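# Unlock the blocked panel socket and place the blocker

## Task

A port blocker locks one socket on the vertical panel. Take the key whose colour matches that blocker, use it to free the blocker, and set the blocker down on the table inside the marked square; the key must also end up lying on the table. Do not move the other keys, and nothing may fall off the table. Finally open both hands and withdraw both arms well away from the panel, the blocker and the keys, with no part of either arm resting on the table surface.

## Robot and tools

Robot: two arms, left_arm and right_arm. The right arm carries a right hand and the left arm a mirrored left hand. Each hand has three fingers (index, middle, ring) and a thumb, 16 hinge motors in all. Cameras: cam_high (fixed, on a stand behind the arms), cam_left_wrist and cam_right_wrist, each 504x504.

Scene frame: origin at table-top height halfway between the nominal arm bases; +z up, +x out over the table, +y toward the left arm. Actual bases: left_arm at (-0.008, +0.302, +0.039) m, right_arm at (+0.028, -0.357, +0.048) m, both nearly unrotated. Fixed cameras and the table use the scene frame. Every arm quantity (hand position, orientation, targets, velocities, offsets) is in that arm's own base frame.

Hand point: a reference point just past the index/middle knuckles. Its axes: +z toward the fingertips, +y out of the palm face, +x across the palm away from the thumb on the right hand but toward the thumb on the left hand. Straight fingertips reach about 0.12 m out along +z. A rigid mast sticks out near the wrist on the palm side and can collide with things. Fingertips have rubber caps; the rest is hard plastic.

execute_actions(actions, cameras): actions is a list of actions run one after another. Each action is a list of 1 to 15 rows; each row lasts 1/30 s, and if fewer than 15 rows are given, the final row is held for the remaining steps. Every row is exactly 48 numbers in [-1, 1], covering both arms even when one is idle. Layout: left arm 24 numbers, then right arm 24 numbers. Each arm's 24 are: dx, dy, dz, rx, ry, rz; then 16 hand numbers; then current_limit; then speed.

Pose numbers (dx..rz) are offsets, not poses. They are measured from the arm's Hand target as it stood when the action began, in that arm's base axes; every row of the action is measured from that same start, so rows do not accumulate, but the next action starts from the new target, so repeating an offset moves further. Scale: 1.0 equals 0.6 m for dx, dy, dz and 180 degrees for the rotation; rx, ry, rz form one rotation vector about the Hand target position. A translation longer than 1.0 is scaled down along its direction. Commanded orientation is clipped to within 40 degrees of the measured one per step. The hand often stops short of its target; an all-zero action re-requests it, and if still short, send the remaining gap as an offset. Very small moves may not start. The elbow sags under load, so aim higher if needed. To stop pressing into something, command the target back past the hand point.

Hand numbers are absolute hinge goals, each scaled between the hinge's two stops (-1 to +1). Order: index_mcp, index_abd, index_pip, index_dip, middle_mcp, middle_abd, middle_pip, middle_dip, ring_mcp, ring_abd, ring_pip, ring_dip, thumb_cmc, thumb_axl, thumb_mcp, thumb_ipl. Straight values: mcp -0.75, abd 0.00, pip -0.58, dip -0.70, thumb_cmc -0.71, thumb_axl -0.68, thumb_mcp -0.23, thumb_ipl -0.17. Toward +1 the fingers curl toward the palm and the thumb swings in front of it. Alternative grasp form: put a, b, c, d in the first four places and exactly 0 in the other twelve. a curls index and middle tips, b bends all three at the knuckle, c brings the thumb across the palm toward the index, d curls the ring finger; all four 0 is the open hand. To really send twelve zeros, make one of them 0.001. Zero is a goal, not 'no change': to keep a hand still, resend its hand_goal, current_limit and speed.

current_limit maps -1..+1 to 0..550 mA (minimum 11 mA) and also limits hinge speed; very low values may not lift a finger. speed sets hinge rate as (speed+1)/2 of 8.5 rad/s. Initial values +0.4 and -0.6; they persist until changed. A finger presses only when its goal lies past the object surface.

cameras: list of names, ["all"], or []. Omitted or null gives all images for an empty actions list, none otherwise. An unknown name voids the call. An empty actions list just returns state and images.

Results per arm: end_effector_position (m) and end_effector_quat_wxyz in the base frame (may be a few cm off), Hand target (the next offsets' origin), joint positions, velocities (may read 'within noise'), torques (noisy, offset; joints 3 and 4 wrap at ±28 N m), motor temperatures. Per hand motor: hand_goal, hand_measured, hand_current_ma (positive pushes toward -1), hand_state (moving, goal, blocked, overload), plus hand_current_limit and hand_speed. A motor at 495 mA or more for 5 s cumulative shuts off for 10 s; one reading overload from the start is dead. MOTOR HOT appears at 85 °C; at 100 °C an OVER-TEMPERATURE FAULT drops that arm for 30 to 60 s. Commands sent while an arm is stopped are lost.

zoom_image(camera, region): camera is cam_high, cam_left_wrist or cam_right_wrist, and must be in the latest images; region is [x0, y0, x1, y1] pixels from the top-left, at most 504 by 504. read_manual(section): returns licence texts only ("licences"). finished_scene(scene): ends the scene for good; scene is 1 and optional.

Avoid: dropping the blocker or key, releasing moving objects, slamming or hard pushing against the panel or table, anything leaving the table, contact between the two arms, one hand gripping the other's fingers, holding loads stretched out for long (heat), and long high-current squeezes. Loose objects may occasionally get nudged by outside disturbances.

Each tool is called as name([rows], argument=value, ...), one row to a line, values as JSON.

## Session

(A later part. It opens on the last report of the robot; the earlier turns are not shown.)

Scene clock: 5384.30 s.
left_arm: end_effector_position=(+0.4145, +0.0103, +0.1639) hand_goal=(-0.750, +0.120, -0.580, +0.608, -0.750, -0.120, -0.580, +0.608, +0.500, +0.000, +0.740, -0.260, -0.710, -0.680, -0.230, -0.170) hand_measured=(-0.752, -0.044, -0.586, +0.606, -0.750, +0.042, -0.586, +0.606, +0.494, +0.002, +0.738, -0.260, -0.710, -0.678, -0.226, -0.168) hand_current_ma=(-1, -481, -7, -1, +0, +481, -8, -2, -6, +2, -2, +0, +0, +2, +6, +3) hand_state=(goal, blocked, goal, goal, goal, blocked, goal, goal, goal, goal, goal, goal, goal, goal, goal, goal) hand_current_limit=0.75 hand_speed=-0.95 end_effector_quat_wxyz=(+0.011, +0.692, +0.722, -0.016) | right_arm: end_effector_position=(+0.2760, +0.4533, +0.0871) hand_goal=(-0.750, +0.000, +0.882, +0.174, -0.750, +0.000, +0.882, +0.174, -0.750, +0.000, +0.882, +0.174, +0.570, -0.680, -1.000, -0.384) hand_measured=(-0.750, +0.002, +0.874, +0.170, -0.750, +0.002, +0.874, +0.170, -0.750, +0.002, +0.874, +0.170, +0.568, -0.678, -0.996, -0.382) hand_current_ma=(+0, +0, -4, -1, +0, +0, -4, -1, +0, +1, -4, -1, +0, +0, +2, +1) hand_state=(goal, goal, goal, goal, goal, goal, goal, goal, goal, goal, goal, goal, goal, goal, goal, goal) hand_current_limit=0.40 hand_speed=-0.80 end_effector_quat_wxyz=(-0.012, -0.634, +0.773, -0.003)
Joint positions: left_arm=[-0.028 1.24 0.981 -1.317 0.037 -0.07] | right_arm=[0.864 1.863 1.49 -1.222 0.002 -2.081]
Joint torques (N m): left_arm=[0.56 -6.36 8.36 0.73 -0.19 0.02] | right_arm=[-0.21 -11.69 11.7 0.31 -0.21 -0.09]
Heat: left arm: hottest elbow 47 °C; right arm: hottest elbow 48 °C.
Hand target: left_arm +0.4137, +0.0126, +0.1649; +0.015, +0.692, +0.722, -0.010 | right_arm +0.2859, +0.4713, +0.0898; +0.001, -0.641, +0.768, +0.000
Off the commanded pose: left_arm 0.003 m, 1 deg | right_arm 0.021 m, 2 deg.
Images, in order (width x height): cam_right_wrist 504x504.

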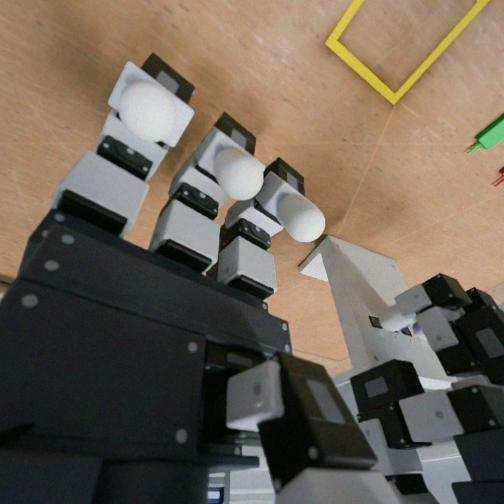

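execute_actions([
  [[0,0,0,0,0,0,-0.75,-0.03,-0.58,0.609,-0.75,0.03,-0.58,0.609,0.5,0,0.74,-0.26,-0.71,-0.68,-0.23,-0.17,0.75,-0.95,0,0,0,0,0,0,-0.75,0.001,0.883,0.174,-0.75,0.001,0.883,0.174,-0.75,0.001,0.883,0.174,0.571,-0.68,-1.0,-0.384,0.4,-0.8]],
], cameras=["cam_right_wrist"])

zoom_image(camera="cam_right_wrist", region=[372, 300, 412, 340])

Scene clock: 5412.93 s.
left_arm: end_effector_position=(+0.4145, +0.0103, +0.1639) hand_goal=(-0.750, -0.030, -0.580, +0.608, -0.750, +0.030, -0.580, +0.608, +0.500, +0.000, +0.740, -0.260, -0.710, -0.680, -0.230, -0.170) hand_measured=(-0.752, -0.052, -0.584, +0.606, -0.750, +0.050, -0.586, +0.606, +0.494, +0.002, +0.738, -0.260, -0.710, -0.678, -0.226, -0.168) hand_current_ma=(-1, -30, -5, -1, +0, +30, -6, -2, -6, +2, -2, +0, +0, +2, +6, +3) hand_state=(goal, moving, goal, goal, goal, moving, goal, goal, goal, goal, goal, goal, goal, goal, goal, goal) hand_current_limit=0.75 hand_speed=-0.95 end_effector_quat_wxyz=(+0.011, +0.692, +0.722, -0.016) | right_arm: end_effector_position=(+0.2760, +0.4533, +0.0871) hand_goal=(-0.750, +0.000, +0.882, +0.174, -0.750, +0.000, +0.882, +0.174, -0.750, +0.000, +0.882, +0.174, +0.570, -0.680, -1.000, -0.384) hand_measured=(-0.750, +0.002, +0.874, +0.170, -0.750, +0.002, +0.874, +0.170, -0.750, +0.002, +0.874, +0.170, +0.568, -0.678, -0.996, -0.382) hand_current_ma=(+0, +0, -4, -1, +0, +0, -4, -1, +0, +1, -4, -1, +0, +0, +2, +1) hand_state=(goal, goal, goal, goal, goal, goal, goal, goal, goal, goal, goal, goal, goal, goal, goal, goal) hand_current_limit=0.40 hand_speed=-0.80 end_effector_quat_wxyz=(-0.012, -0.634, +0.773, -0.003)
Joint positions: left_arm=[-0.028 1.24 0.981 -1.317 0.037 -0.07] | right_arm=[0.864 1.863 1.49 -1.222 0.002 -2.081]
Joint torques (N m): left_arm=[0.56 -6.53 8.36 0.75 -0.19 0.01] | right_arm=[-0.32 -11.75 11.69 0.27 -0.21 -0.1]
Motor temperatures (°C): left_arm=[23 28 44 24 25 25] | right_arm=[23 30 48 24 26 25]
Heat: left arm: hottest elbow 44 °C; right arm: hottest elbow 48 °C.
Hand target: left_arm +0.4137, +0.0126, +0.1649; +0.015, +0.692, +0.722, -0.010 | right_arm +0.2859, +0.4713, +0.0898; +0.001, -0.641, +0.768, +0.000
Off the commanded pose: left_arm 0.003 m, 1 deg | right_arm 0.021 m, 2 deg.
Images, in order (width x height): cam_right_wrist 504x504.

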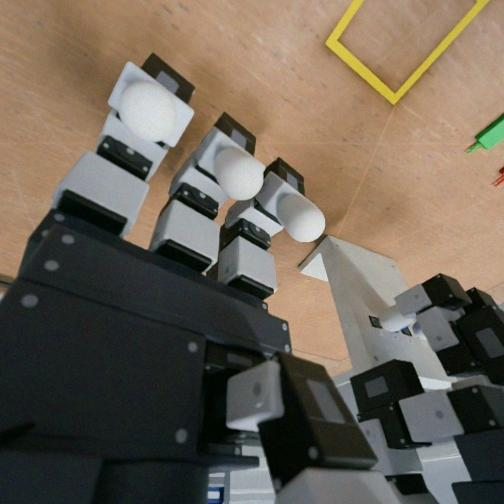

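Scaled by 12.600 from the camera's 504x504 image, which has a finer 720x720 frame.

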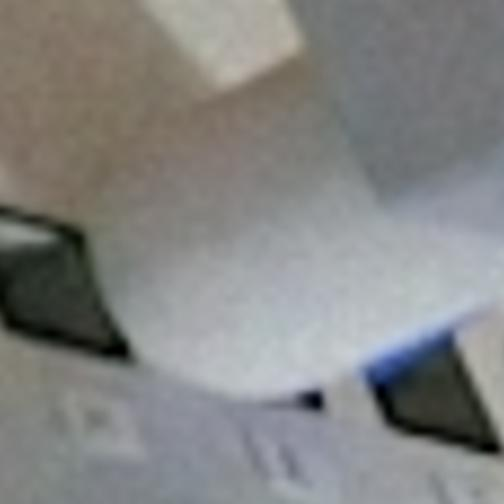

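execute_actions([
  [[-0.0019,-0.0001,-0.0024,0,0.0008,0,-0.75,-0.03,-0.58,0.609,-0.75,0.03,-0.58,0.609,0.5,0,0.74,-0.26,-0.71,-0.68,-0.23,-0.17,0.75,-0.95,0,0,0,0,0,0,-0.75,0.001,0.883,0.174,-0.75,0.001,0.883,0.174,-0.75,0.001,0.883,0.174,0.571,-0.68,-1.0,-0.384,0.4,-0.8],[-0.0038,-0.0002,-0.0048,0,0.0017,0,-0.75,-0.03,-0.58,0.609,-0.75,0.03,-0.58,0.609,0.5,0,0.74,-0.26,-0.71,-0.68,-0.23,-0.17,0.75,-0.95,0,0,0,0,0,0,-0.75,0.001,0.883,0.174,-0.75,0.001,0.883,0.174,-0.75,0.001,0.883,0.174,0.571,-0.68,-1.0,-0.384,0.4,-0.8],[-0.0057,-0.0003,-0.0073,0,0.0025,0,-0.75,-0.03,-0.58,0.609,-0.75,0.03,-0.58,0.609,0.5,0,0.74,-0.26,-0.71,-0.68,-0.23,-0.17,0.75,-0.95,0,0,0,0,0,0,-0.75,0.001,0.883,0.174,-0.75,0.001,0.883,0.174,-0.75,0.001,0.883,0.174,0.571,-0.68,-1.0,-0.384,0.4,-0.8]],
], cameras=["cam_right_wrist","cam_left_wrist"])

zoom_image(camera="cam_right_wrist", region=[372, 300, 412, 340])

Scene clock: 5431.77 s.
left_arm: end_effector_position=(+0.4133, +0.0103, +0.1623) hand_goal=(-0.750, -0.030, -0.580, +0.608, -0.750, +0.030, -0.580, +0.608, +0.500, +0.000, +0.740, -0.260, -0.710, -0.680, -0.230, -0.170) hand_measured=(-0.746, -0.052, -0.580, +0.606, -0.746, +0.052, -0.580, +0.606, +0.494, +0.002, +0.738, -0.260, -0.710, -0.678, -0.226, -0.168) hand_current_ma=(+5, -33, +0, -1, +6, +33, +0, -2, -6, +2, -2, +0, +0, +2, +6, +3) hand_state=(goal, blocked, goal, goal, goal, blocked, goal, goal, goal, goal, goal, goal, goal, goal, goal, goal) hand_current_limit=0.75 hand_speed=-0.95 end_effector_quat_wxyz=(+0.011, +0.692, +0.722, -0.015) | right_arm: end_effector_position=(+0.2760, +0.4533, +0.0871) hand_goal=(-0.750, +0.000, +0.882, +0.174, -0.750, +0.000, +0.882, +0.174, -0.750, +0.000, +0.882, +0.174, +0.570, -0.680, -1.000, -0.384) hand_measured=(-0.750, +0.002, +0.874, +0.170, -0.750, +0.002, +0.874, +0.170, -0.750, +0.002, +0.874, +0.170, +0.568, -0.678, -0.996, -0.382) hand_current_ma=(+0, +0, -4, -1, +0, +0, -4, -1, +0, +1, -4, -1, +0, +0, +2, +1) hand_state=(goal, goal, goal, goal, goal, goal, goal, goal, goal, goal, goal, goal, goal, goal, goal, goal) hand_current_limit=0.40 hand_speed=-0.80 end_effector_quat_wxyz=(-0.012, -0.634, +0.773, -0.003)
Joint positions: left_arm=[-0.028 1.237 0.974 -1.311 0.037 -0.07] | right_arm=[0.864 1.863 1.49 -1.222 0.002 -2.081]
Joint torques (N m): left_arm=[0.5 -6.12 8.09 0.59 -0.18 0.01] | right_arm=[-0.32 -11.75 11.71 0.28 -0.21 -0.1]
Heat: left arm: hottest elbow 43 °C; right arm: hottest elbow 48 °C.
Hand target: left_arm +0.4104, +0.0124, +0.1606; +0.012, +0.692, +0.722, -0.013 | right_arm +0.2859, +0.4713, +0.0898; +0.001, -0.641, +0.768, +0.000
Off the commanded pose: left_arm 0.004 m, 0 deg | right_arm 0.021 m, 2 deg.
Images, in order (width x height): cam_left_wrist 504x504, cam_right_wrist 504x504.

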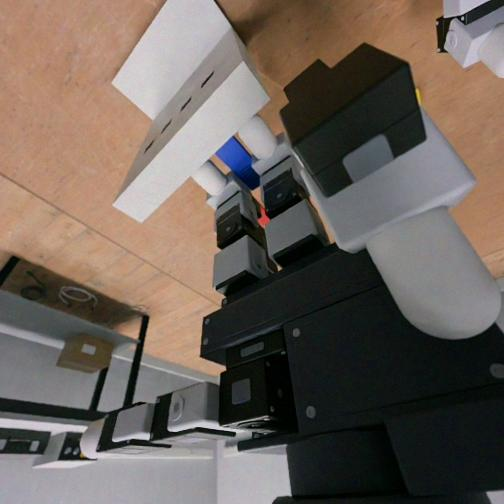

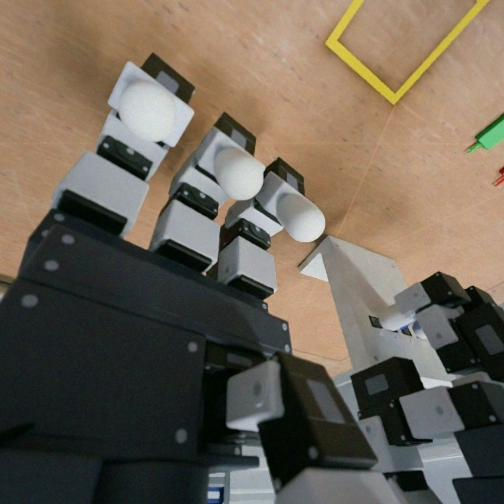

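Scaled by 12.600 from the camera's 504x504 image, which has a finer 720x720 frame.

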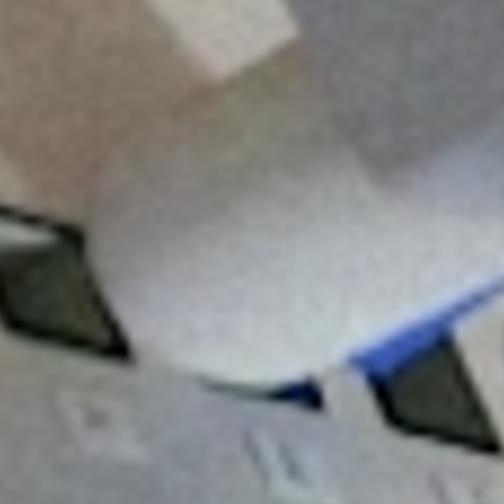

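execute_actions([
  [[-0.0019,-0.0001,-0.0024,0,0.0008,0,-0.75,-0.03,-0.58,0.609,-0.75,0.03,-0.58,0.609,0.5,0,0.74,-0.26,-0.71,-0.68,-0.23,-0.17,0.75,-0.95,0,0,0,0,0,0,-0.75,0.001,0.883,0.174,-0.75,0.001,0.883,0.174,-0.75,0.001,0.883,0.174,0.571,-0.68,-1.0,-0.384,0.4,-0.8],[-0.0038,-0.0002,-0.0048,0,0.0017,0,-0.75,-0.03,-0.58,0.609,-0.75,0.03,-0.58,0.609,0.5,0,0.74,-0.26,-0.71,-0.68,-0.23,-0.17,0.75,-0.95,0,0,0,0,0,0,-0.75,0.001,0.883,0.174,-0.75,0.001,0.883,0.174,-0.75,0.001,0.883,0.174,0.571,-0.68,-1.0,-0.384,0.4,-0.8],[-0.0057,-0.0003,-0.0073,0,0.0025,0,-0.75,-0.03,-0.58,0.609,-0.75,0.03,-0.58,0.609,0.5,0,0.74,-0.26,-0.71,-0.68,-0.23,-0.17,0.75,-0.95,0,0,0,0,0,0,-0.75,0.001,0.883,0.174,-0.75,0.001,0.883,0.174,-0.75,0.001,0.883,0.174,0.571,-0.68,-1.0,-0.384,0.4,-0.8]],
], cameras=["cam_right_wrist","cam_left_wrist"])

zoom_image(camera="cam_right_wrist", region=[372, 300, 412, 340])

Scene clock: 5445.17 s.
left_arm: end_effector_position=(+0.4115, +0.0103, +0.1593) hand_goal=(-0.750, -0.030, -0.580, +0.608, -0.750, +0.030, -0.580, +0.608, +0.500, +0.000, +0.740, -0.260, -0.710, -0.680, -0.230, -0.170) hand_measured=(-0.742, -0.052, -0.580, +0.606, -0.742, +0.052, -0.578, +0.606, +0.494, +0.002, +0.738, -0.260, -0.710, -0.678, -0.226, -0.168) hand_current_ma=(+11, -33, +1, -1, +11, +33, +1, -2, -6, +2, -2, +0, +0, +2, +6, +3) hand_state=(goal, blocked, goal, goal, goal, blocked, goal, goal, goal, goal, goal, goal, goal, goal, goal, goal) hand_current_limit=0.75 hand_speed=-0.95 end_effector_quat_wxyz=(+0.011, +0.692, +0.722, -0.016) | right_arm: end_effector_position=(+0.2760, +0.4533, +0.0871) hand_goal=(-0.750, +0.000, +0.882, +0.174, -0.750, +0.000, +0.882, +0.174, -0.750, +0.000, +0.882, +0.174, +0.570, -0.680, -1.000, -0.384) hand_measured=(-0.750, +0.002, +0.874, +0.170, -0.750, +0.002, +0.874, +0.170, -0.750, +0.002, +0.874, +0.170, +0.568, -0.678, -0.996, -0.382) hand_current_ma=(+0, +0, -4, -1, +0, +0, -4, -1, +0, +1, -4, -1, +0, +0, +2, +1) hand_state=(goal, goal, goal, goal, goal, goal, goal, goal, goal, goal, goal, goal, goal, goal, goal, goal) hand_current_limit=0.40 hand_speed=-0.80 end_effector_quat_wxyz=(-0.012, -0.634, +0.773, -0.003)
Joint positions: left_arm=[-0.028 1.235 0.964 -1.305 0.037 -0.07] | right_arm=[0.864 1.863 1.49 -1.222 0.002 -2.081]
Joint torques (N m): left_arm=[0.38 -6.12 7.95 0.43 -0.17 0.01] | right_arm=[-0.32 -11.75 11.7 0.28 -0.21 -0.1]
Heat: left arm: hottest elbow 43 °C; right arm: hottest elbow 48 °C.
Hand target: left_arm +0.4069, +0.0122, +0.1561; +0.009, +0.692, +0.722, -0.016 | right_arm +0.2859, +0.4713, +0.0898; +0.001, -0.641, +0.768, +0.000
Off the commanded pose: left_arm 0.006 m, 0 deg | right_arm 0.021 m, 2 deg.
Images, in order (width x height): cam_left_wrist 504x504, cam_right_wrist 504x504.

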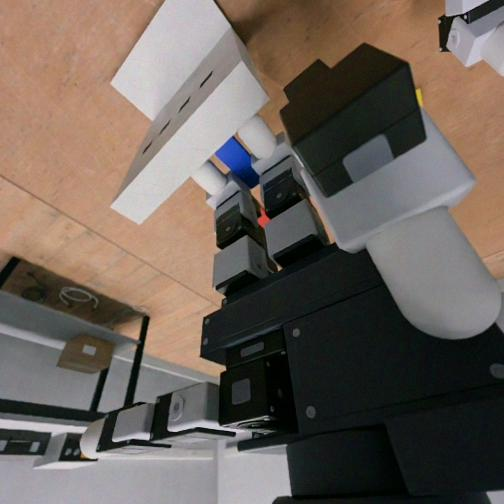

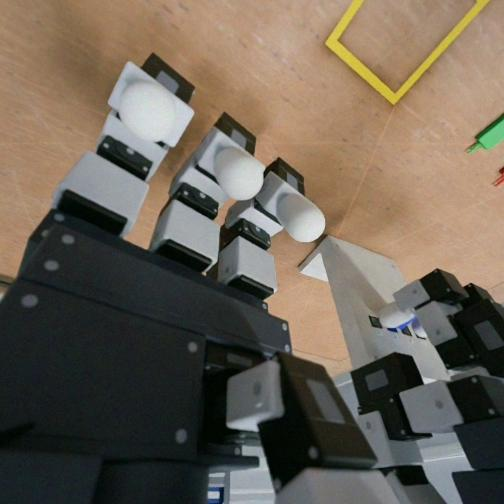

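Scaled by 12.600 from the camera's 504x504 image, which has a finer 720x720 frame.

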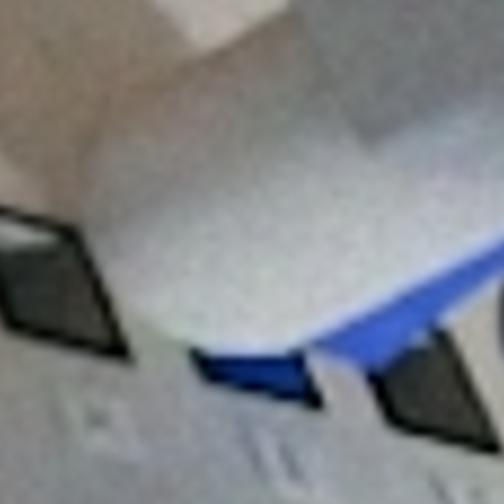

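execute_actions([
  [[-0.0018,-0.0001,-0.0023,0,0.0008,0,-0.75,-0.03,-0.58,0.609,-0.75,0.03,-0.58,0.609,0.5,0,0.74,-0.26,-0.71,-0.68,-0.23,-0.17,0.75,-0.95,0,0,0,0,0,0,-0.75,0.001,0.883,0.174,-0.75,0.001,0.883,0.174,-0.75,0.001,0.883,0.174,0.571,-0.68,-1.0,-0.384,0.4,-0.8],[-0.0036,-0.0002,-0.0046,0,0.0016,0,-0.75,-0.03,-0.58,0.609,-0.75,0.03,-0.58,0.609,0.5,0,0.74,-0.26,-0.71,-0.68,-0.23,-0.17,0.75,-0.95,0,0,0,0,0,0,-0.75,0.001,0.883,0.174,-0.75,0.001,0.883,0.174,-0.75,0.001,0.883,0.174,0.571,-0.68,-1.0,-0.384,0.4,-0.8]],
], cameras=["cam_right_wrist"])

zoom_image(camera="cam_right_wrist", region=[372, 300, 412, 340])

Scene clock: 5458.77 s.
left_arm: end_effector_position=(+0.4095, +0.0104, +0.1569) hand_goal=(-0.750, -0.030, -0.580, +0.608, -0.750, +0.030, -0.580, +0.608, +0.500, +0.000, +0.740, -0.260, -0.710, -0.680, -0.230, -0.170) hand_measured=(-0.742, -0.052, -0.578, +0.606, -0.742, +0.052, -0.578, +0.606, +0.494, +0.002, +0.738, -0.260, -0.710, -0.678, -0.226, -0.168) hand_current_ma=(+12, -33, +1, -1, +12, +33, +1, -2, -6, +2, -2, +0, +0, +2, +6, +3) hand_state=(goal, blocked, goal, goal, goal, blocked, goal, goal, goal, goal, goal, goal, goal, goal, goal, goal) hand_current_limit=0.75 hand_speed=-0.95 end_effector_quat_wxyz=(+0.009, +0.692, +0.722, -0.017) | right_arm: end_effector_position=(+0.2760, +0.4533, +0.0871) hand_goal=(-0.750, +0.000, +0.882, +0.174, -0.750, +0.000, +0.882, +0.174, -0.750, +0.000, +0.882, +0.174, +0.570, -0.680, -1.000, -0.384) hand_measured=(-0.750, +0.002, +0.874, +0.170, -0.750, +0.002, +0.874, +0.170, -0.750, +0.002, +0.874, +0.170, +0.568, -0.678, -0.996, -0.382) hand_current_ma=(+0, +0, -4, -1, +0, +0, -4, -1, +0, +1, -4, -1, +0, +0, +2, +1) hand_state=(goal, goal, goal, goal, goal, goal, goal, goal, goal, goal, goal, goal, goal, goal, goal, goal) hand_current_limit=0.40 hand_speed=-0.80 end_effector_quat_wxyz=(-0.012, -0.634, +0.773, -0.003)
Joint positions: left_arm=[-0.028 1.234 0.958 -1.304 0.037 -0.07] | right_arm=[0.864 1.863 1.49 -1.222 0.002 -2.081]
Joint torques (N m): left_arm=[0.32 -6.01 7.9 0.43 -0.16 0] | right_arm=[-0.26 -11.58 11.7 0.25 -0.22 -0.09]
Heat: left arm: hottest elbow 42 °C; right arm: hottest elbow 48 °C.
Hand target: left_arm +0.4048, +0.0121, +0.1535; +0.008, +0.692, +0.722, -0.017 | right_arm +0.2859, +0.4713, +0.0898; +0.001, -0.641, +0.768, +0.000
Off the commanded pose: left_arm 0.006 m, 0 deg | right_arm 0.021 m, 2 deg.
Images, in order (width x height): cam_right_wrist 504x504.

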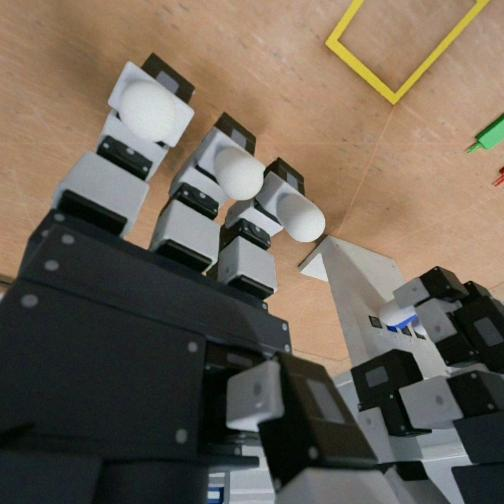

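Scaled by 12.600 from the camera's 504x504 image, which has a finer 720x720 frame.

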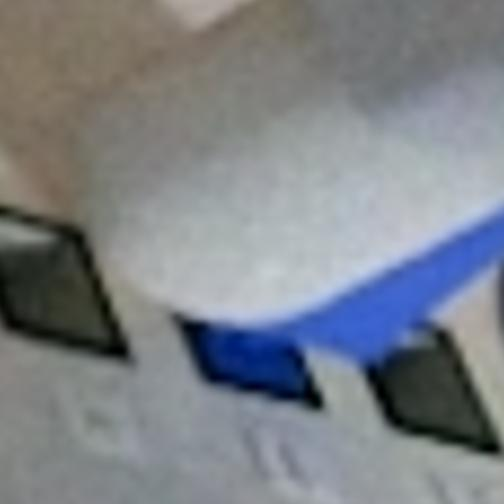

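execute_actions([
  [[-0.0014,-0.0001,-0.0018,0,0.0006,0,-0.75,-0.03,-0.58,0.609,-0.75,0.03,-0.58,0.609,0.5,0,0.74,-0.26,-0.71,-0.68,-0.23,-0.17,0.75,-0.95,0,0,0,0,0,0,-0.75,0.001,0.883,0.174,-0.75,0.001,0.883,0.174,-0.75,0.001,0.883,0.174,0.571,-0.68,-1.0,-0.384,0.4,-0.8],[-0.0028,-0.0002,-0.0036,0,0.0012,0,-0.75,-0.03,-0.58,0.609,-0.75,0.03,-0.58,0.609,0.5,0,0.74,-0.26,-0.71,-0.68,-0.23,-0.17,0.75,-0.95,0,0,0,0,0,0,-0.75,0.001,0.883,0.174,-0.75,0.001,0.883,0.174,-0.75,0.001,0.883,0.174,0.571,-0.68,-1.0,-0.384,0.4,-0.8]],
  [[0,0,0,0,0,0,-0.75,0.12,-0.58,0.609,-0.75,-0.12,-0.58,0.609,0.5,0,0.74,-0.26,-0.71,-0.68,-0.23,-0.17,0.75,-0.95,0,0,0,0,0,0,-0.75,0.001,0.883,0.174,-0.75,0.001,0.883,0.174,-0.75,0.001,0.883,0.174,0.571,-0.68,-1.0,-0.384,0.4,-0.8]],
  [[0,0,0,0,0,0,-0.75,0.12,-0.58,0.609,-0.75,-0.12,-0.58,0.609,0.5,0,0.74,-0.26,-0.71,-0.68,-0.23,-0.17,0.75,-0.95,0,0,0,0,0,0,-0.75,0.001,0.883,0.174,-0.75,0.001,0.883,0.174,-0.75,0.001,0.883,0.174,0.571,-0.68,-1.0,-0.384,0.4,-0.8]],
], cameras=["cam_right_wrist","cam_left_wrist"])

zoom_image(camera="cam_right_wrist", region=[372, 300, 412, 340])

Scene clock: 5478.00 s.
left_arm: end_effector_position=(+0.4082, +0.0104, +0.1554) hand_goal=(-0.750, +0.120, -0.580, +0.608, -0.750, -0.120, -0.580, +0.608, +0.500, +0.000, +0.740, -0.260, -0.710, -0.680, -0.230, -0.170) hand_measured=(-0.742, -0.040, -0.578, +0.606, -0.740, +0.046, -0.578, +0.606, +0.494, +0.002, +0.738, -0.260, -0.710, -0.678, -0.226, -0.168) hand_current_ma=(+13, -481, +1, -1, +14, +481, +2, -2, -6, +2, -2, +0, +0, +2, +6, +3) hand_state=(goal, blocked, goal, goal, goal, blocked, goal, goal, goal, goal, goal, goal, goal, goal, goal, goal) hand_current_limit=0.75 hand_speed=-0.95 end_effector_quat_wxyz=(+0.008, +0.692, +0.722, -0.018) | right_arm: end_effector_position=(+0.2760, +0.4533, +0.0871) hand_goal=(-0.750, +0.000, +0.882, +0.174, -0.750, +0.000, +0.882, +0.174, -0.750, +0.000, +0.882, +0.174, +0.570, -0.680, -1.000, -0.384) hand_measured=(-0.750, +0.002, +0.874, +0.170, -0.750, +0.002, +0.874, +0.170, -0.750, +0.002, +0.874, +0.170, +0.568, -0.678, -0.996, -0.382) hand_current_ma=(+0, +0, -4, -1, +0, +0, -4, -1, +0, +1, -4, -1, +0, +0, +2, +1) hand_state=(goal, goal, goal, goal, goal, goal, goal, goal, goal, goal, goal, goal, goal, goal, goal, goal) hand_current_limit=0.40 hand_speed=-0.80 end_effector_quat_wxyz=(-0.012, -0.634, +0.773, -0.003)
Joint positions: left_arm=[-0.028 1.233 0.953 -1.302 0.037 -0.07] | right_arm=[0.864 1.863 1.49 -1.222 0.002 -2.081]
Joint torques (N m): left_arm=[0.32 -5.95 7.82 0.43 -0.16 -0.01] | right_arm=[-0.32 -11.69 11.73 0.27 -0.21 -0.09]
Heat: left arm: hottest elbow 41 °C; right arm: hottest elbow 48 °C.
Hand target: left_arm +0.4031, +0.0119, +0.1512; +0.006, +0.692, +0.722, -0.019 | right_arm +0.2859, +0.4713, +0.0898; +0.001, -0.641, +0.768, +0.000
Off the commanded pose: left_arm 0.007 m, 0 deg | right_arm 0.021 m, 2 deg.
Images, in order (width x height): cam_left_wrist 504x504, cam_right_wrist 504x504.

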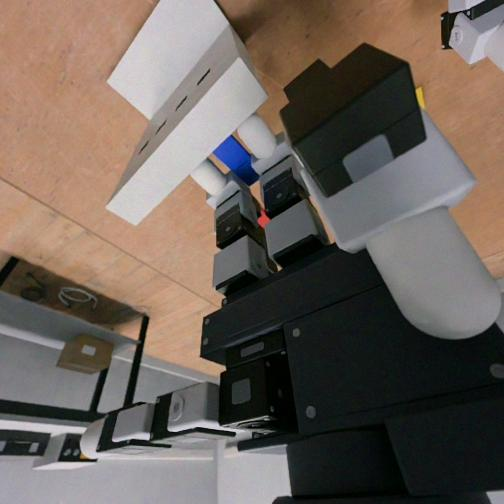

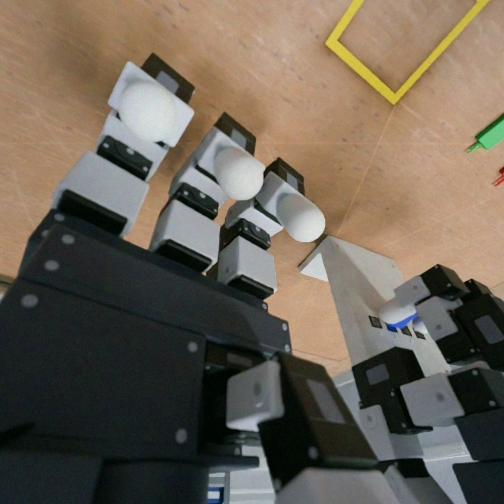

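Scaled by 12.600 from the camera's 504x504 image, which has a finer 720x720 frame.

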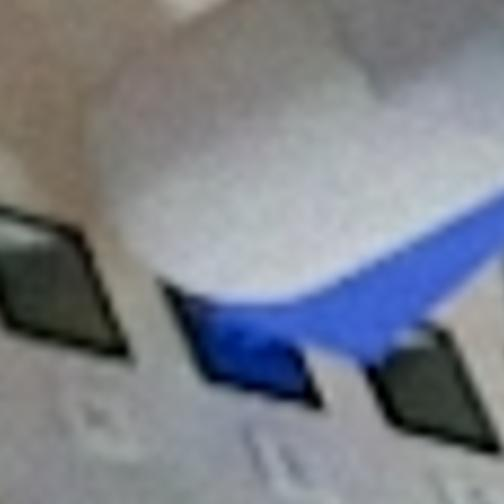

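zoom_image(camera="cam_right_wrist", region=[382, 316, 406, 340])

Scaled by 21.000 from the camera's 504x504 image, which has a finer 720x720 frame.

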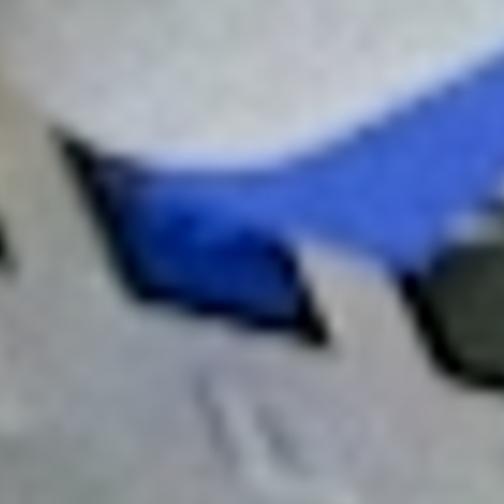

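zoom_image(camera="cam_left_wrist", region=[190, 100, 290, 200])

Scaled by 5.040 from the camera's 504x504 image, which has a finer 720x720 frame.

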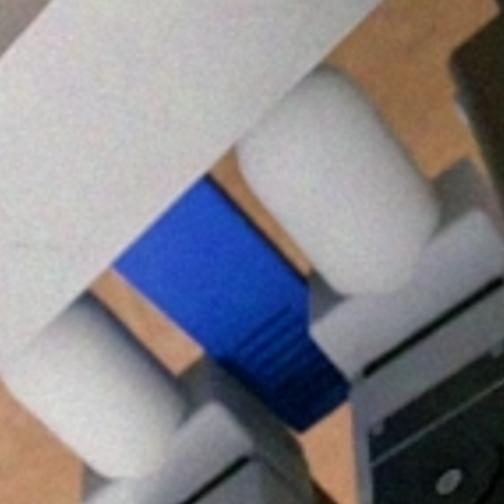

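execute_actions([
  [[0.0003,0,0.0045,0,-0.002,0,-0.75,0.12,-0.58,0.609,-0.75,-0.12,-0.58,0.609,0.5,0,0.74,-0.26,-0.71,-0.68,-0.23,-0.17,0.75,-0.95,0,0,0,0,0,0,-0.75,0.001,0.883,0.174,-0.75,0.001,0.883,0.174,-0.75,0.001,0.883,0.174,0.571,-0.68,-1.0,-0.384,0.4,-0.8],[0.0006,0,0.009,0,-0.0041,0,-0.75,0.12,-0.58,0.609,-0.75,-0.12,-0.58,0.609,0.5,0,0.74,-0.26,-0.71,-0.68,-0.23,-0.17,0.75,-0.95,0,0,0,0,0,0,-0.75,0.001,0.883,0.174,-0.75,0.001,0.883,0.174,-0.75,0.001,0.883,0.174,0.571,-0.68,-1.0,-0.384,0.4,-0.8],[0.001,0,0.0135,0,-0.0061,0,-0.75,0.12,-0.58,0.609,-0.75,-0.12,-0.58,0.609,0.5,0,0.74,-0.26,-0.71,-0.68,-0.23,-0.17,0.75,-0.95,0,0,0,0,0,0,-0.75,0.001,0.883,0.174,-0.75,0.001,0.883,0.174,-0.75,0.001,0.883,0.174,0.571,-0.68,-1.0,-0.384,0.4,-0.8]],
], cameras=["cam_right_wrist"])

zoom_image(camera="cam_right_wrist", region=[382, 316, 406, 340])

Scene clock: 5735.73 s.
left_arm: end_effector_position=(+0.4077, +0.0104, +0.1618) hand_goal=(-0.750, +0.120, -0.580, +0.608, -0.750, -0.120, -0.580, +0.608, +0.500, +0.000, +0.740, -0.260, -0.710, -0.680, -0.230, -0.170) hand_measured=(-0.742, -0.040, -0.578, +0.606, -0.740, +0.046, -0.578, +0.606, +0.494, +0.002, +0.738, -0.260, -0.710, -0.678, -0.226, -0.168) hand_current_ma=(+13, -481, +1, -1, +14, +481, +2, -2, -6, +2, -2, +0, +0, +2, +6, +3) hand_state=(goal, blocked, goal, goal, goal, blocked, goal, goal, goal, goal, goal, goal, goal, goal, goal, goal) hand_current_limit=0.75 hand_speed=-0.95 end_effector_quat_wxyz=(+0.014, +0.692, +0.722, -0.012) | right_arm: end_effector_position=(+0.2760, +0.4533, +0.0871) hand_goal=(-0.750, +0.000, +0.882, +0.174, -0.750, +0.000, +0.882, +0.174, -0.750, +0.000, +0.882, +0.174, +0.570, -0.680, -1.000, -0.384) hand_measured=(-0.750, +0.002, +0.874, +0.170, -0.750, +0.002, +0.874, +0.170, -0.750, +0.002, +0.874, +0.170, +0.568, -0.678, -0.996, -0.382) hand_current_ma=(+0, +0, -4, -1, +0, +0, -4, -1, +0, +1, -4, -1, +0, +0, +2, +1) hand_state=(goal, goal, goal, goal, goal, goal, goal, goal, goal, goal, goal, goal, goal, goal, goal, goal) hand_current_limit=0.40 hand_speed=-0.80 end_effector_quat_wxyz=(-0.012, -0.634, +0.773, -0.003)
Joint positions: left_arm=[-0.028 1.216 0.953 -1.302 0.037 -0.07] | right_arm=[0.864 1.863 1.49 -1.222 0.002 -2.081]
Joint torques (N m): left_arm=[0.32 -5.83 8.18 0.4 -0.17 -0.01] | right_arm=[-0.15 -11.69 11.71 0.29 -0.21 -0.09]
Motor temperatures (°C): left_arm=[23 28 38 24 24 25] | right_arm=[23 30 48 24 26 25]
Heat: left arm: hottest elbow 38 °C; right arm: hottest elbow 48 °C.
Hand target: left_arm +0.4037, +0.0119, +0.1593; +0.013, +0.692, +0.722, -0.012 | right_arm +0.2859, +0.4713, +0.0898; +0.001, -0.641, +0.768, +0.000
Off the commanded pose: left_arm 0.005 m, 0 deg | right_arm 0.021 m, 2 deg.
Images, in order (width x height): cam_right_wrist 504x504.

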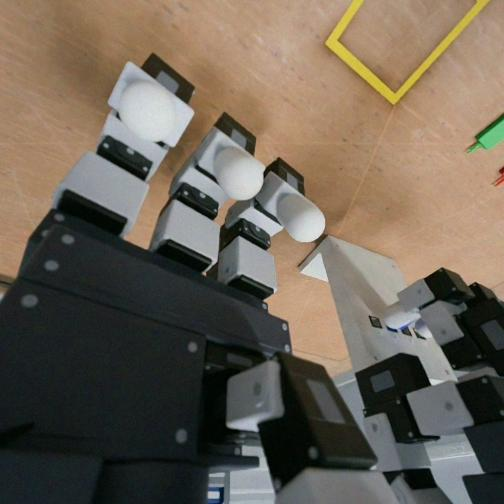

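Scaled by 21.000 from the camera's 504x504 image, which has a finer 720x720 frame.

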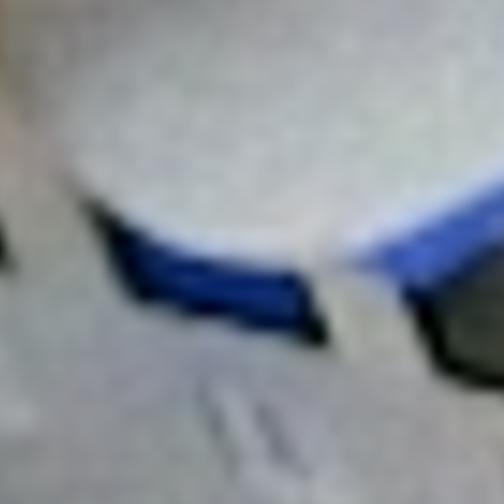

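execute_actions([
  [[0.0147,0.0006,0.013,0,-0.0038,0,-0.75,0.12,-0.58,0.609,-0.75,-0.12,-0.58,0.609,0.5,0,0.74,-0.26,-0.71,-0.68,-0.23,-0.17,0.75,-0.95,0,0,0,0,0,0,-0.75,0.001,0.883,0.174,-0.75,0.001,0.883,0.174,-0.75,0.001,0.883,0.174,0.571,-0.68,-1.0,-0.384,0.4,-0.8]],
  [[0.0147,0.0006,0.013,0,-0.0038,0,-0.75,0.12,-0.58,0.609,-0.75,-0.12,-0.58,0.609,0.5,0,0.74,-0.26,-0.71,-0.68,-0.23,-0.17,0.75,-0.95,0,0,0,0,0,0,-0.75,0.001,0.883,0.174,-0.75,0.001,0.883,0.174,-0.75,0.001,0.883,0.174,0.571,-0.68,-1.0,-0.384,0.4,-0.8]],
], cameras=[])

execute_actions([
  [[0.0042,0.0004,0.0006,0,0.0003,0,-0.75,0.12,-0.58,0.609,-0.75,-0.12,-0.58,0.609,0.5,0,0.74,-0.26,-0.71,-0.68,-0.23,-0.17,0.75,-0.95,0,0,0,0,0,0,-0.75,0.001,0.883,0.174,-0.75,0.001,0.883,0.174,-0.75,0.001,0.883,0.174,0.571,-0.68,-1.0,-0.384,0.4,-0.8]],
  [[0.0042,0.0004,0.0006,0,0.0003,0,-0.75,0.12,-0.58,0.609,-0.75,-0.12,-0.58,0.609,0.5,0,0.74,-0.26,-0.71,-0.68,-0.23,-0.17,0.75,-0.95,0,0,0,0,0,0,-0.75,0.001,0.883,0.174,-0.75,0.001,0.883,0.174,-0.75,0.001,0.883,0.174,0.571,-0.68,-1.0,-0.384,0.4,-0.8]],
], cameras=["cam_right_wrist"])

zoom_image(camera="cam_right_wrist", region=[372, 300, 412, 340])

Scene clock: 5758.17 s.
left_arm: end_effector_position=(+0.4078, +0.0103, +0.1618) hand_goal=(-0.750, +0.120, -0.580, +0.608, -0.750, -0.120, -0.580, +0.608, +0.500, +0.000, +0.740, -0.260, -0.710, -0.680, -0.230, -0.170) hand_measured=(-0.742, -0.040, -0.578, +0.606, -0.740, +0.046, -0.578, +0.606, +0.494, +0.002, +0.738, -0.260, -0.710, -0.678, -0.226, -0.168) hand_current_ma=(+13, -481, +1, -1, +14, +481, +2, -2, -6, +2, -2, +0, +0, +2, +6, +3) hand_state=(goal, blocked, goal, goal, goal, blocked, goal, goal, goal, goal, goal, goal, goal, goal, goal, goal) hand_current_limit=0.75 hand_speed=-0.95 end_effector_quat_wxyz=(+0.014, +0.692, +0.721, -0.012) | right_arm: end_effector_position=(+0.2760, +0.4533, +0.0871) hand_goal=(-0.750, +0.000, +0.882, +0.174, -0.750, +0.000, +0.882, +0.174, -0.750, +0.000, +0.882, +0.174, +0.570, -0.680, -1.000, -0.384) hand_measured=(-0.750, +0.002, +0.874, +0.170, -0.750, +0.002, +0.874, +0.170, -0.750, +0.002, +0.874, +0.170, +0.568, -0.678, -0.996, -0.382) hand_current_ma=(+0, +0, -4, -1, +0, +0, -4, -1, +0, +1, -4, -1, +0, +0, +2, +1) hand_state=(goal, goal, goal, goal, goal, goal, goal, goal, goal, goal, goal, goal, goal, goal, goal, goal) hand_current_limit=0.40 hand_speed=-0.80 end_effector_quat_wxyz=(-0.012, -0.634, +0.773, -0.003)
Joint positions: left_arm=[-0.028 1.216 0.953 -1.302 0.037 -0.069] | right_arm=[0.864 1.863 1.49 -1.222 0.002 -2.081]
Joint torques (N m): left_arm=[0.62 -4.37 12.16 0.05 -0.2 0.01] | right_arm=[-0.21 -11.69 11.73 0.29 -0.2 -0.1]
Heat: left arm: hottest elbow 38 °C; right arm: hottest elbow 48 °C.
Hand target: left_arm +0.4214, +0.0126, +0.1749; +0.022, +0.692, +0.721, -0.004 | right_arm +0.2859, +0.4713, +0.0898; +0.001, -0.641, +0.768, +0.000
Off the commanded pose: left_arm 0.019 m, 1 deg | right_arm 0.021 m, 2 deg.
No camera images: "cameras" was empty.

Scene clock: 5759.37 s.
left_arm: end_effector_position=(+0.4098, +0.0101, +0.1611) hand_goal=(-0.750, +0.120, -0.580, +0.608, -0.750, -0.120, -0.580, +0.608, +0.500, +0.000, +0.740, -0.260, -0.710, -0.680, -0.230, -0.170) hand_measured=(-0.744, -0.040, -0.578, +0.606, -0.744, +0.046, -0.578, +0.606, +0.494, +0.002, +0.738, -0.260, -0.710, -0.678, -0.226, -0.168) hand_current_ma=(+6, -481, +1, -1, +8, +481, +2, -2, -6, +2, -2, +0, +0, +2, +6, +3) hand_state=(goal, blocked, goal, goal, goal, blocked, goal, goal, goal, goal, goal, goal, goal, goal, goal, goal) hand_current_limit=0.75 hand_speed=-0.95 end_effector_quat_wxyz=(+0.013, +0.693, +0.721, -0.013) | right_arm: end_effector_position=(+0.2760, +0.4533, +0.0871) hand_goal=(-0.750, +0.000, +0.882, +0.174, -0.750, +0.000, +0.882, +0.174, -0.750, +0.000, +0.882, +0.174, +0.570, -0.680, -1.000, -0.384) hand_measured=(-0.750, +0.002, +0.874, +0.170, -0.750, +0.002, +0.874, +0.170, -0.750, +0.002, +0.874, +0.170, +0.568, -0.678, -0.996, -0.382) hand_current_ma=(+0, +0, -4, -1, +0, +0, -4, -1, +0, +1, -4, -1, +0, +0, +2, +1) hand_state=(goal, goal, goal, goal, goal, goal, goal, goal, goal, goal, goal, goal, goal, goal, goal, goal) hand_current_limit=0.40 hand_speed=-0.80 end_effector_quat_wxyz=(-0.012, -0.634, +0.773, -0.003)
Joint positions: left_arm=[-0.028 1.224 0.958 -1.302 0.037 -0.067] | right_arm=[0.864 1.863 1.49 -1.222 0.002 -2.081]
Joint torques (N m): left_arm=[0.67 -3.96 12.79 -0.05 -0.19 0.01] | right_arm=[-0.21 -11.63 11.73 0.31 -0.2 -0.1]
Heat: left arm: hottest elbow 38 °C; right arm: hottest elbow 48 °C.
Hand target: left_arm +0.4264, +0.0131, +0.1757; +0.021, +0.692, +0.722, -0.005 | right_arm +0.2859, +0.4713, +0.0898; +0.001, -0.641, +0.768, +0.000
Off the commanded pose: left_arm 0.022 m, 1 deg | right_arm 0.021 m, 2 deg.
Images, in order (width x height): cam_right_wrist 504x504.

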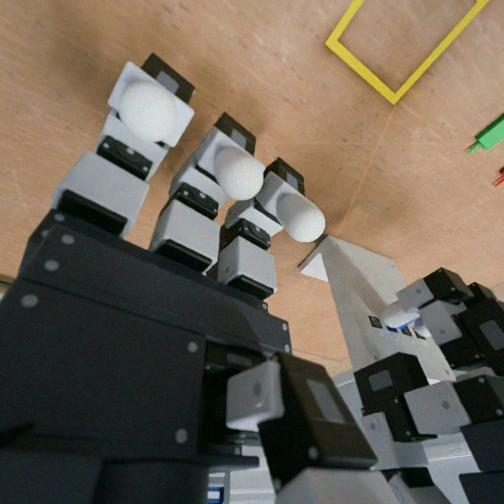

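Scaled by 12.600 from the camera's 504x504 image, which has a finer 720x720 frame.

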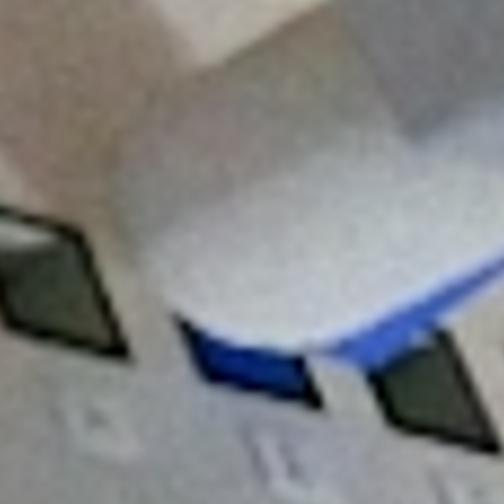

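execute_actions([
  [[0.0042,0.0004,0.0010,0,0.0001,0,-0.75,0.12,-0.58,0.609,-0.75,-0.12,-0.58,0.609,0.5,0,0.74,-0.26,-0.71,-0.68,-0.23,-0.17,0.75,-0.95,0,0,0,0,0,0,-0.75,0.001,0.883,0.174,-0.75,0.001,0.883,0.174,-0.75,0.001,0.883,0.174,0.571,-0.68,-1.0,-0.384,0.4,-0.8]],
  [[0.0042,0.0004,0.0012,0,0.0001,0,-0.75,0.12,-0.58,0.609,-0.75,-0.12,-0.58,0.609,0.5,0,0.74,-0.26,-0.71,-0.68,-0.23,-0.17,0.75,-0.95,0,0,0,0,0,0,-0.75,0.001,0.883,0.174,-0.75,0.001,0.883,0.174,-0.75,0.001,0.883,0.174,0.571,-0.68,-1.0,-0.384,0.4,-0.8]],
], cameras=["cam_right_wrist"])

zoom_image(camera="cam_right_wrist", region=[372, 300, 412, 340])

Scene clock: 5770.03 s.
left_arm: end_effector_position=(+0.4123, +0.0100, +0.1601) hand_goal=(-0.750, +0.120, -0.580, +0.608, -0.750, -0.120, -0.580, +0.608, +0.500, +0.000, +0.740, -0.260, -0.710, -0.680, -0.230, -0.170) hand_measured=(-0.754, -0.040, -0.580, +0.606, -0.752, +0.046, -0.580, +0.606, +0.494, +0.002, +0.738, -0.260, -0.710, -0.678, -0.226, -0.168) hand_current_ma=(-4, -481, +0, -1, -3, +481, +0, -2, -6, +2, -2, +0, +0, +2, +6, +3) hand_state=(goal, blocked, goal, goal, goal, blocked, goal, goal, goal, goal, goal, goal, goal, goal, goal, goal) hand_current_limit=0.75 hand_speed=-0.95 end_effector_quat_wxyz=(+0.011, +0.693, +0.721, -0.015) | right_arm: end_effector_position=(+0.2760, +0.4533, +0.0871) hand_goal=(-0.750, +0.000, +0.882, +0.174, -0.750, +0.000, +0.882, +0.174, -0.750, +0.000, +0.882, +0.174, +0.570, -0.680, -1.000, -0.384) hand_measured=(-0.750, +0.002, +0.874, +0.170, -0.750, +0.002, +0.874, +0.170, -0.750, +0.002, +0.874, +0.170, +0.568, -0.678, -0.996, -0.382) hand_current_ma=(+0, +0, -4, -1, +0, +0, -4, -1, +0, +1, -4, -1, +0, +0, +2, +1) hand_state=(goal, goal, goal, goal, goal, goal, goal, goal, goal, goal, goal, goal, goal, goal, goal, goal) hand_current_limit=0.40 hand_speed=-0.80 end_effector_quat_wxyz=(-0.012, -0.634, +0.773, -0.003)
Joint positions: left_arm=[-0.028 1.236 0.967 -1.307 0.037 -0.067] | right_arm=[0.864 1.863 1.49 -1.222 0.002 -2.081]
Joint torques (N m): left_arm=[0.91 -4.13 13.15 -0.01 -0.19 0.02] | right_arm=[-0.32 -11.63 11.7 0.31 -0.22 -0.1]
Heat: left arm: hottest elbow 39 °C; right arm: hottest elbow 48 °C.
Hand target: left_arm +0.4314, +0.0135, +0.1770; +0.021, +0.692, +0.721, -0.005 | right_arm +0.2859, +0.4713, +0.0898; +0.001, -0.641, +0.768, +0.000
Off the commanded pose: left_arm 0.026 m, 2 deg | right_arm 0.021 m, 2 deg.
Images, in order (width x height): cam_right_wrist 504x504.

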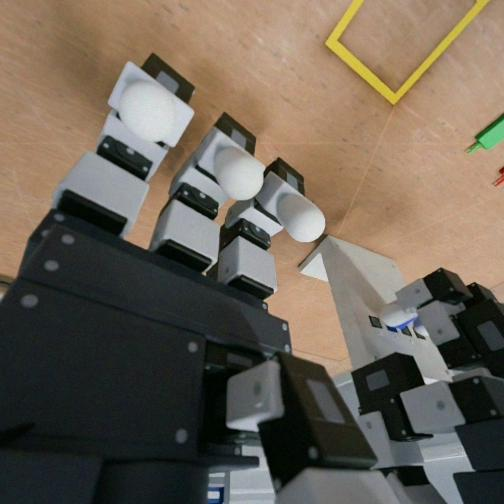

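Scaled by 12.600 from the camera's 504x504 image, which has a finer 720x720 frame.

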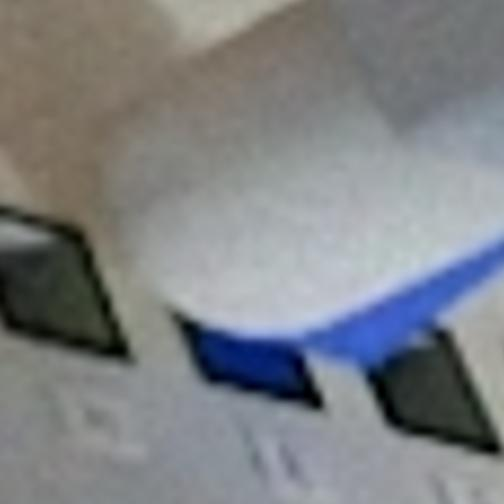

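execute_actions([
  [[0.0036,0.0003,0.004,0,-0.0012,0,-0.75,0.12,-0.58,0.609,-0.75,-0.12,-0.58,0.609,0.5,0,0.74,-0.26,-0.71,-0.68,-0.23,-0.17,0.75,-0.95,0,0,0,0,0,0,-0.75,0.001,0.883,0.174,-0.75,0.001,0.883,0.174,-0.75,0.001,0.883,0.174,0.571,-0.68,-1.0,-0.384,0.4,-0.8]],
  [[0.0036,0.0003,0.004,0,-0.0012,0,-0.75,0.12,-0.58,0.609,-0.75,-0.12,-0.58,0.609,0.5,0,0.74,-0.26,-0.71,-0.68,-0.23,-0.17,0.75,-0.95,0,0,0,0,0,0,-0.75,0.001,0.883,0.174,-0.75,0.001,0.883,0.174,-0.75,0.001,0.883,0.174,0.571,-0.68,-1.0,-0.384,0.4,-0.8]],
], cameras=["cam_right_wrist"])

zoom_image(camera="cam_right_wrist", region=[372, 300, 412, 340])

Scene clock: 5779.90 s.
left_arm: end_effector_position=(+0.4138, +0.0103, +0.1616) hand_goal=(-0.750, +0.120, -0.580, +0.608, -0.750, -0.120, -0.580, +0.608, +0.500, +0.000, +0.740, -0.260, -0.710, -0.680, -0.230, -0.170) hand_measured=(-0.760, -0.040, -0.584, +0.606, -0.758, +0.046, -0.584, +0.606, +0.494, +0.002, +0.738, -0.260, -0.710, -0.678, -0.226, -0.168) hand_current_ma=(-15, -481, -4, -1, -13, +481, -4, -2, -6, +2, -2, +0, +0, +2, +6, +3) hand_state=(goal, blocked, goal, goal, goal, blocked, goal, goal, goal, goal, goal, goal, goal, goal, goal, goal) hand_current_limit=0.75 hand_speed=-0.95 end_effector_quat_wxyz=(+0.010, +0.693, +0.721, -0.016) | right_arm: end_effector_position=(+0.2760, +0.4533, +0.0871) hand_goal=(-0.750, +0.000, +0.882, +0.174, -0.750, +0.000, +0.882, +0.174, -0.750, +0.000, +0.882, +0.174, +0.570, -0.680, -1.000, -0.384) hand_measured=(-0.750, +0.002, +0.874, +0.170, -0.750, +0.002, +0.874, +0.170, -0.750, +0.002, +0.874, +0.170, +0.568, -0.678, -0.996, -0.382) hand_current_ma=(+0, +0, -4, -1, +0, +0, -4, -1, +0, +1, -4, -1, +0, +0, +2, +1) hand_state=(goal, goal, goal, goal, goal, goal, goal, goal, goal, goal, goal, goal, goal, goal, goal, goal) hand_current_limit=0.40 hand_speed=-0.80 end_effector_quat_wxyz=(-0.012, -0.634, +0.773, -0.003)
Joint positions: left_arm=[-0.027 1.241 0.976 -1.314 0.037 -0.067] | right_arm=[0.864 1.863 1.49 -1.222 0.002 -2.081]
Joint torques (N m): left_arm=[0.91 -4.25 13.57 0.12 -0.2 0.03] | right_arm=[-0.26 -11.69 11.7 0.28 -0.21 -0.09]
Heat: left arm: hottest elbow 42 °C; right arm: hottest elbow 48 °C.
Hand target: left_arm +0.4358, +0.0140, +0.1818; +0.024, +0.692, +0.721, -0.002 | right_arm +0.2859, +0.4713, +0.0898; +0.001, -0.641, +0.768, +0.000
Off the commanded pose: left_arm 0.030 m, 2 deg | right_arm 0.021 m, 2 deg.
Images, in order (width x height): cam_right_wrist 504x504.

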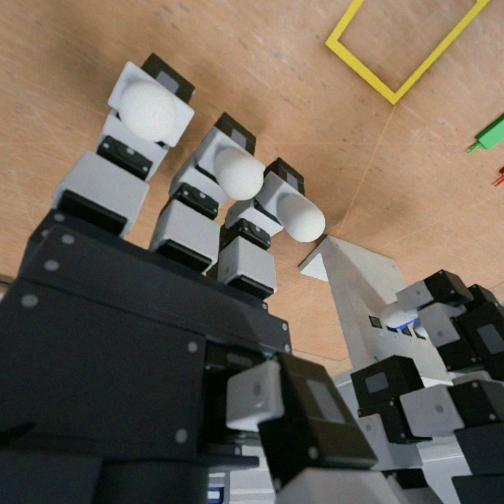

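Scaled by 12.600 from the camera's 504x504 image, which has a finer 720x720 frame.

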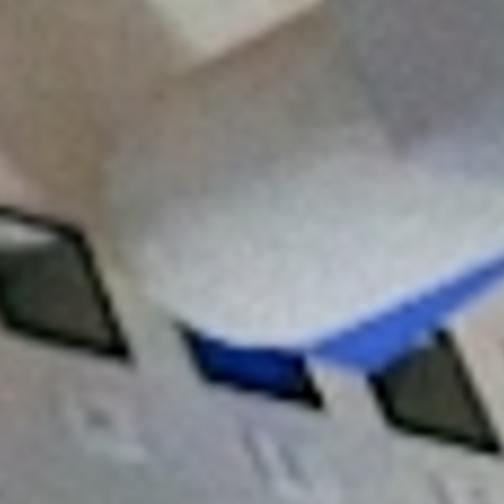

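execute_actions([
  [[0.0036,0.0003,0.003,0,-0.0007,0,-0.75,0.12,-0.58,0.609,-0.75,-0.12,-0.58,0.609,0.5,0,0.74,-0.26,-0.71,-0.68,-0.23,-0.17,0.75,-0.95,0,0,0,0,0,0,-0.75,0.001,0.883,0.174,-0.75,0.001,0.883,0.174,-0.75,0.001,0.883,0.174,0.571,-0.68,-1.0,-0.384,0.4,-0.8]],
  [[-0.0003,0.0039,0,-0.0092,-0.0009,0,-0.75,0.12,-0.58,0.609,-0.75,-0.12,-0.58,0.609,0.5,0,0.74,-0.26,-0.71,-0.68,-0.23,-0.17,0.75,-0.95,0,0,0,0,0,0,-0.75,0.001,0.883,0.174,-0.75,0.001,0.883,0.174,-0.75,0.001,0.883,0.174,0.571,-0.68,-1.0,-0.384,0.4,-0.8],[-0.0007,0.0078,0,-0.0184,-0.0018,0,-0.75,0.12,-0.58,0.609,-0.75,-0.12,-0.58,0.609,0.5,0,0.74,-0.26,-0.71,-0.68,-0.23,-0.17,0.75,-0.95,0,0,0,0,0,0,-0.75,0.001,0.883,0.174,-0.75,0.001,0.883,0.174,-0.75,0.001,0.883,0.174,0.571,-0.68,-1.0,-0.384,0.4,-0.8],[-0.0011,0.0116,0,-0.0277,-0.0027,0,-0.75,0.12,-0.58,0.609,-0.75,-0.12,-0.58,0.609,0.5,0,0.74,-0.26,-0.71,-0.68,-0.23,-0.17,0.75,-0.95,0,0,0,0,0,0,-0.75,0.001,0.883,0.174,-0.75,0.001,0.883,0.174,-0.75,0.001,0.883,0.174,0.571,-0.68,-1.0,-0.384,0.4,-0.8]],
], cameras=["cam_right_wrist"])

zoom_image(camera="cam_right_wrist", region=[372, 300, 412, 340])

Scene clock: 5799.60 s.
left_arm: end_effector_position=(+0.4149, +0.0170, +0.1613) hand_goal=(-0.750, +0.120, -0.580, +0.608, -0.750, -0.120, -0.580, +0.608, +0.500, +0.000, +0.740, -0.260, -0.710, -0.680, -0.230, -0.170) hand_measured=(-0.766, -0.038, -0.586, +0.606, -0.766, +0.046, -0.586, +0.606, +0.494, +0.002, +0.738, -0.260, -0.710, -0.678, -0.226, -0.168) hand_current_ma=(-30, -481, -6, -1, -28, +481, -8, -2, -6, +2, -2, +0, +0, +2, +6, +3) hand_state=(goal, blocked, goal, goal, goal, blocked, goal, goal, goal, goal, goal, goal, goal, goal, goal, goal) hand_current_limit=0.75 hand_speed=-0.95 end_effector_quat_wxyz=(+0.040, +0.689, +0.722, -0.047) | right_arm: end_effector_position=(+0.2760, +0.4533, +0.0871) hand_goal=(-0.750, +0.000, +0.882, +0.174, -0.750, +0.000, +0.882, +0.174, -0.750, +0.000, +0.882, +0.174, +0.570, -0.680, -1.000, -0.384) hand_measured=(-0.750, +0.002, +0.874, +0.170, -0.750, +0.002, +0.874, +0.170, -0.750, +0.002, +0.874, +0.170, +0.568, -0.678, -0.996, -0.382) hand_current_ma=(+0, +0, -4, -1, +0, +0, -4, -1, +0, +1, -4, -1, +0, +0, +2, +1) hand_state=(goal, goal, goal, goal, goal, goal, goal, goal, goal, goal, goal, goal, goal, goal, goal, goal) hand_current_limit=0.40 hand_speed=-0.80 end_effector_quat_wxyz=(-0.012, -0.634, +0.773, -0.003)
Joint positions: left_arm=[0.037 1.244 0.98 -1.319 0.123 -0.01] | right_arm=[0.864 1.863 1.49 -1.222 0.002 -2.081]
Joint torques (N m): left_arm=[0.91 -4.72 13.46 0.29 0.07 0.06] | right_arm=[-0.38 -11.58 11.7 0.28 -0.21 -0.1]
Heat: left arm: hottest elbow 42 °C; right arm: hottest elbow 48 °C.
Hand target: left_arm +0.4372, +0.0211, +0.1835; +0.057, +0.690, +0.721, -0.030 | right_arm +0.2859, +0.4713, +0.0898; +0.001, -0.641, +0.768, +0.000
Off the commanded pose: left_arm 0.032 m, 3 deg | right_arm 0.021 m, 2 deg.
Images, in order (width x height): cam_right_wrist 504x504.

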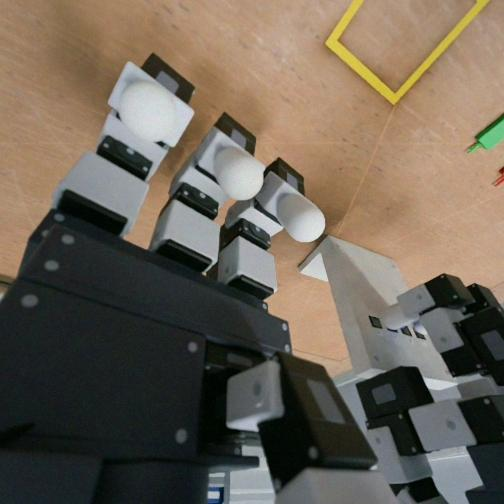

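Scaled by 12.600 from the camera's 504x504 image, which has a finer 720x720 frame.

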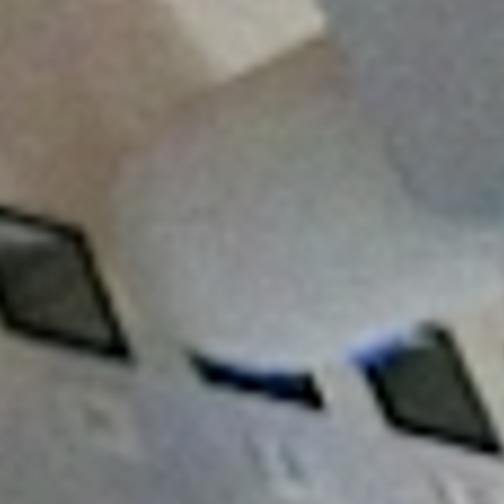

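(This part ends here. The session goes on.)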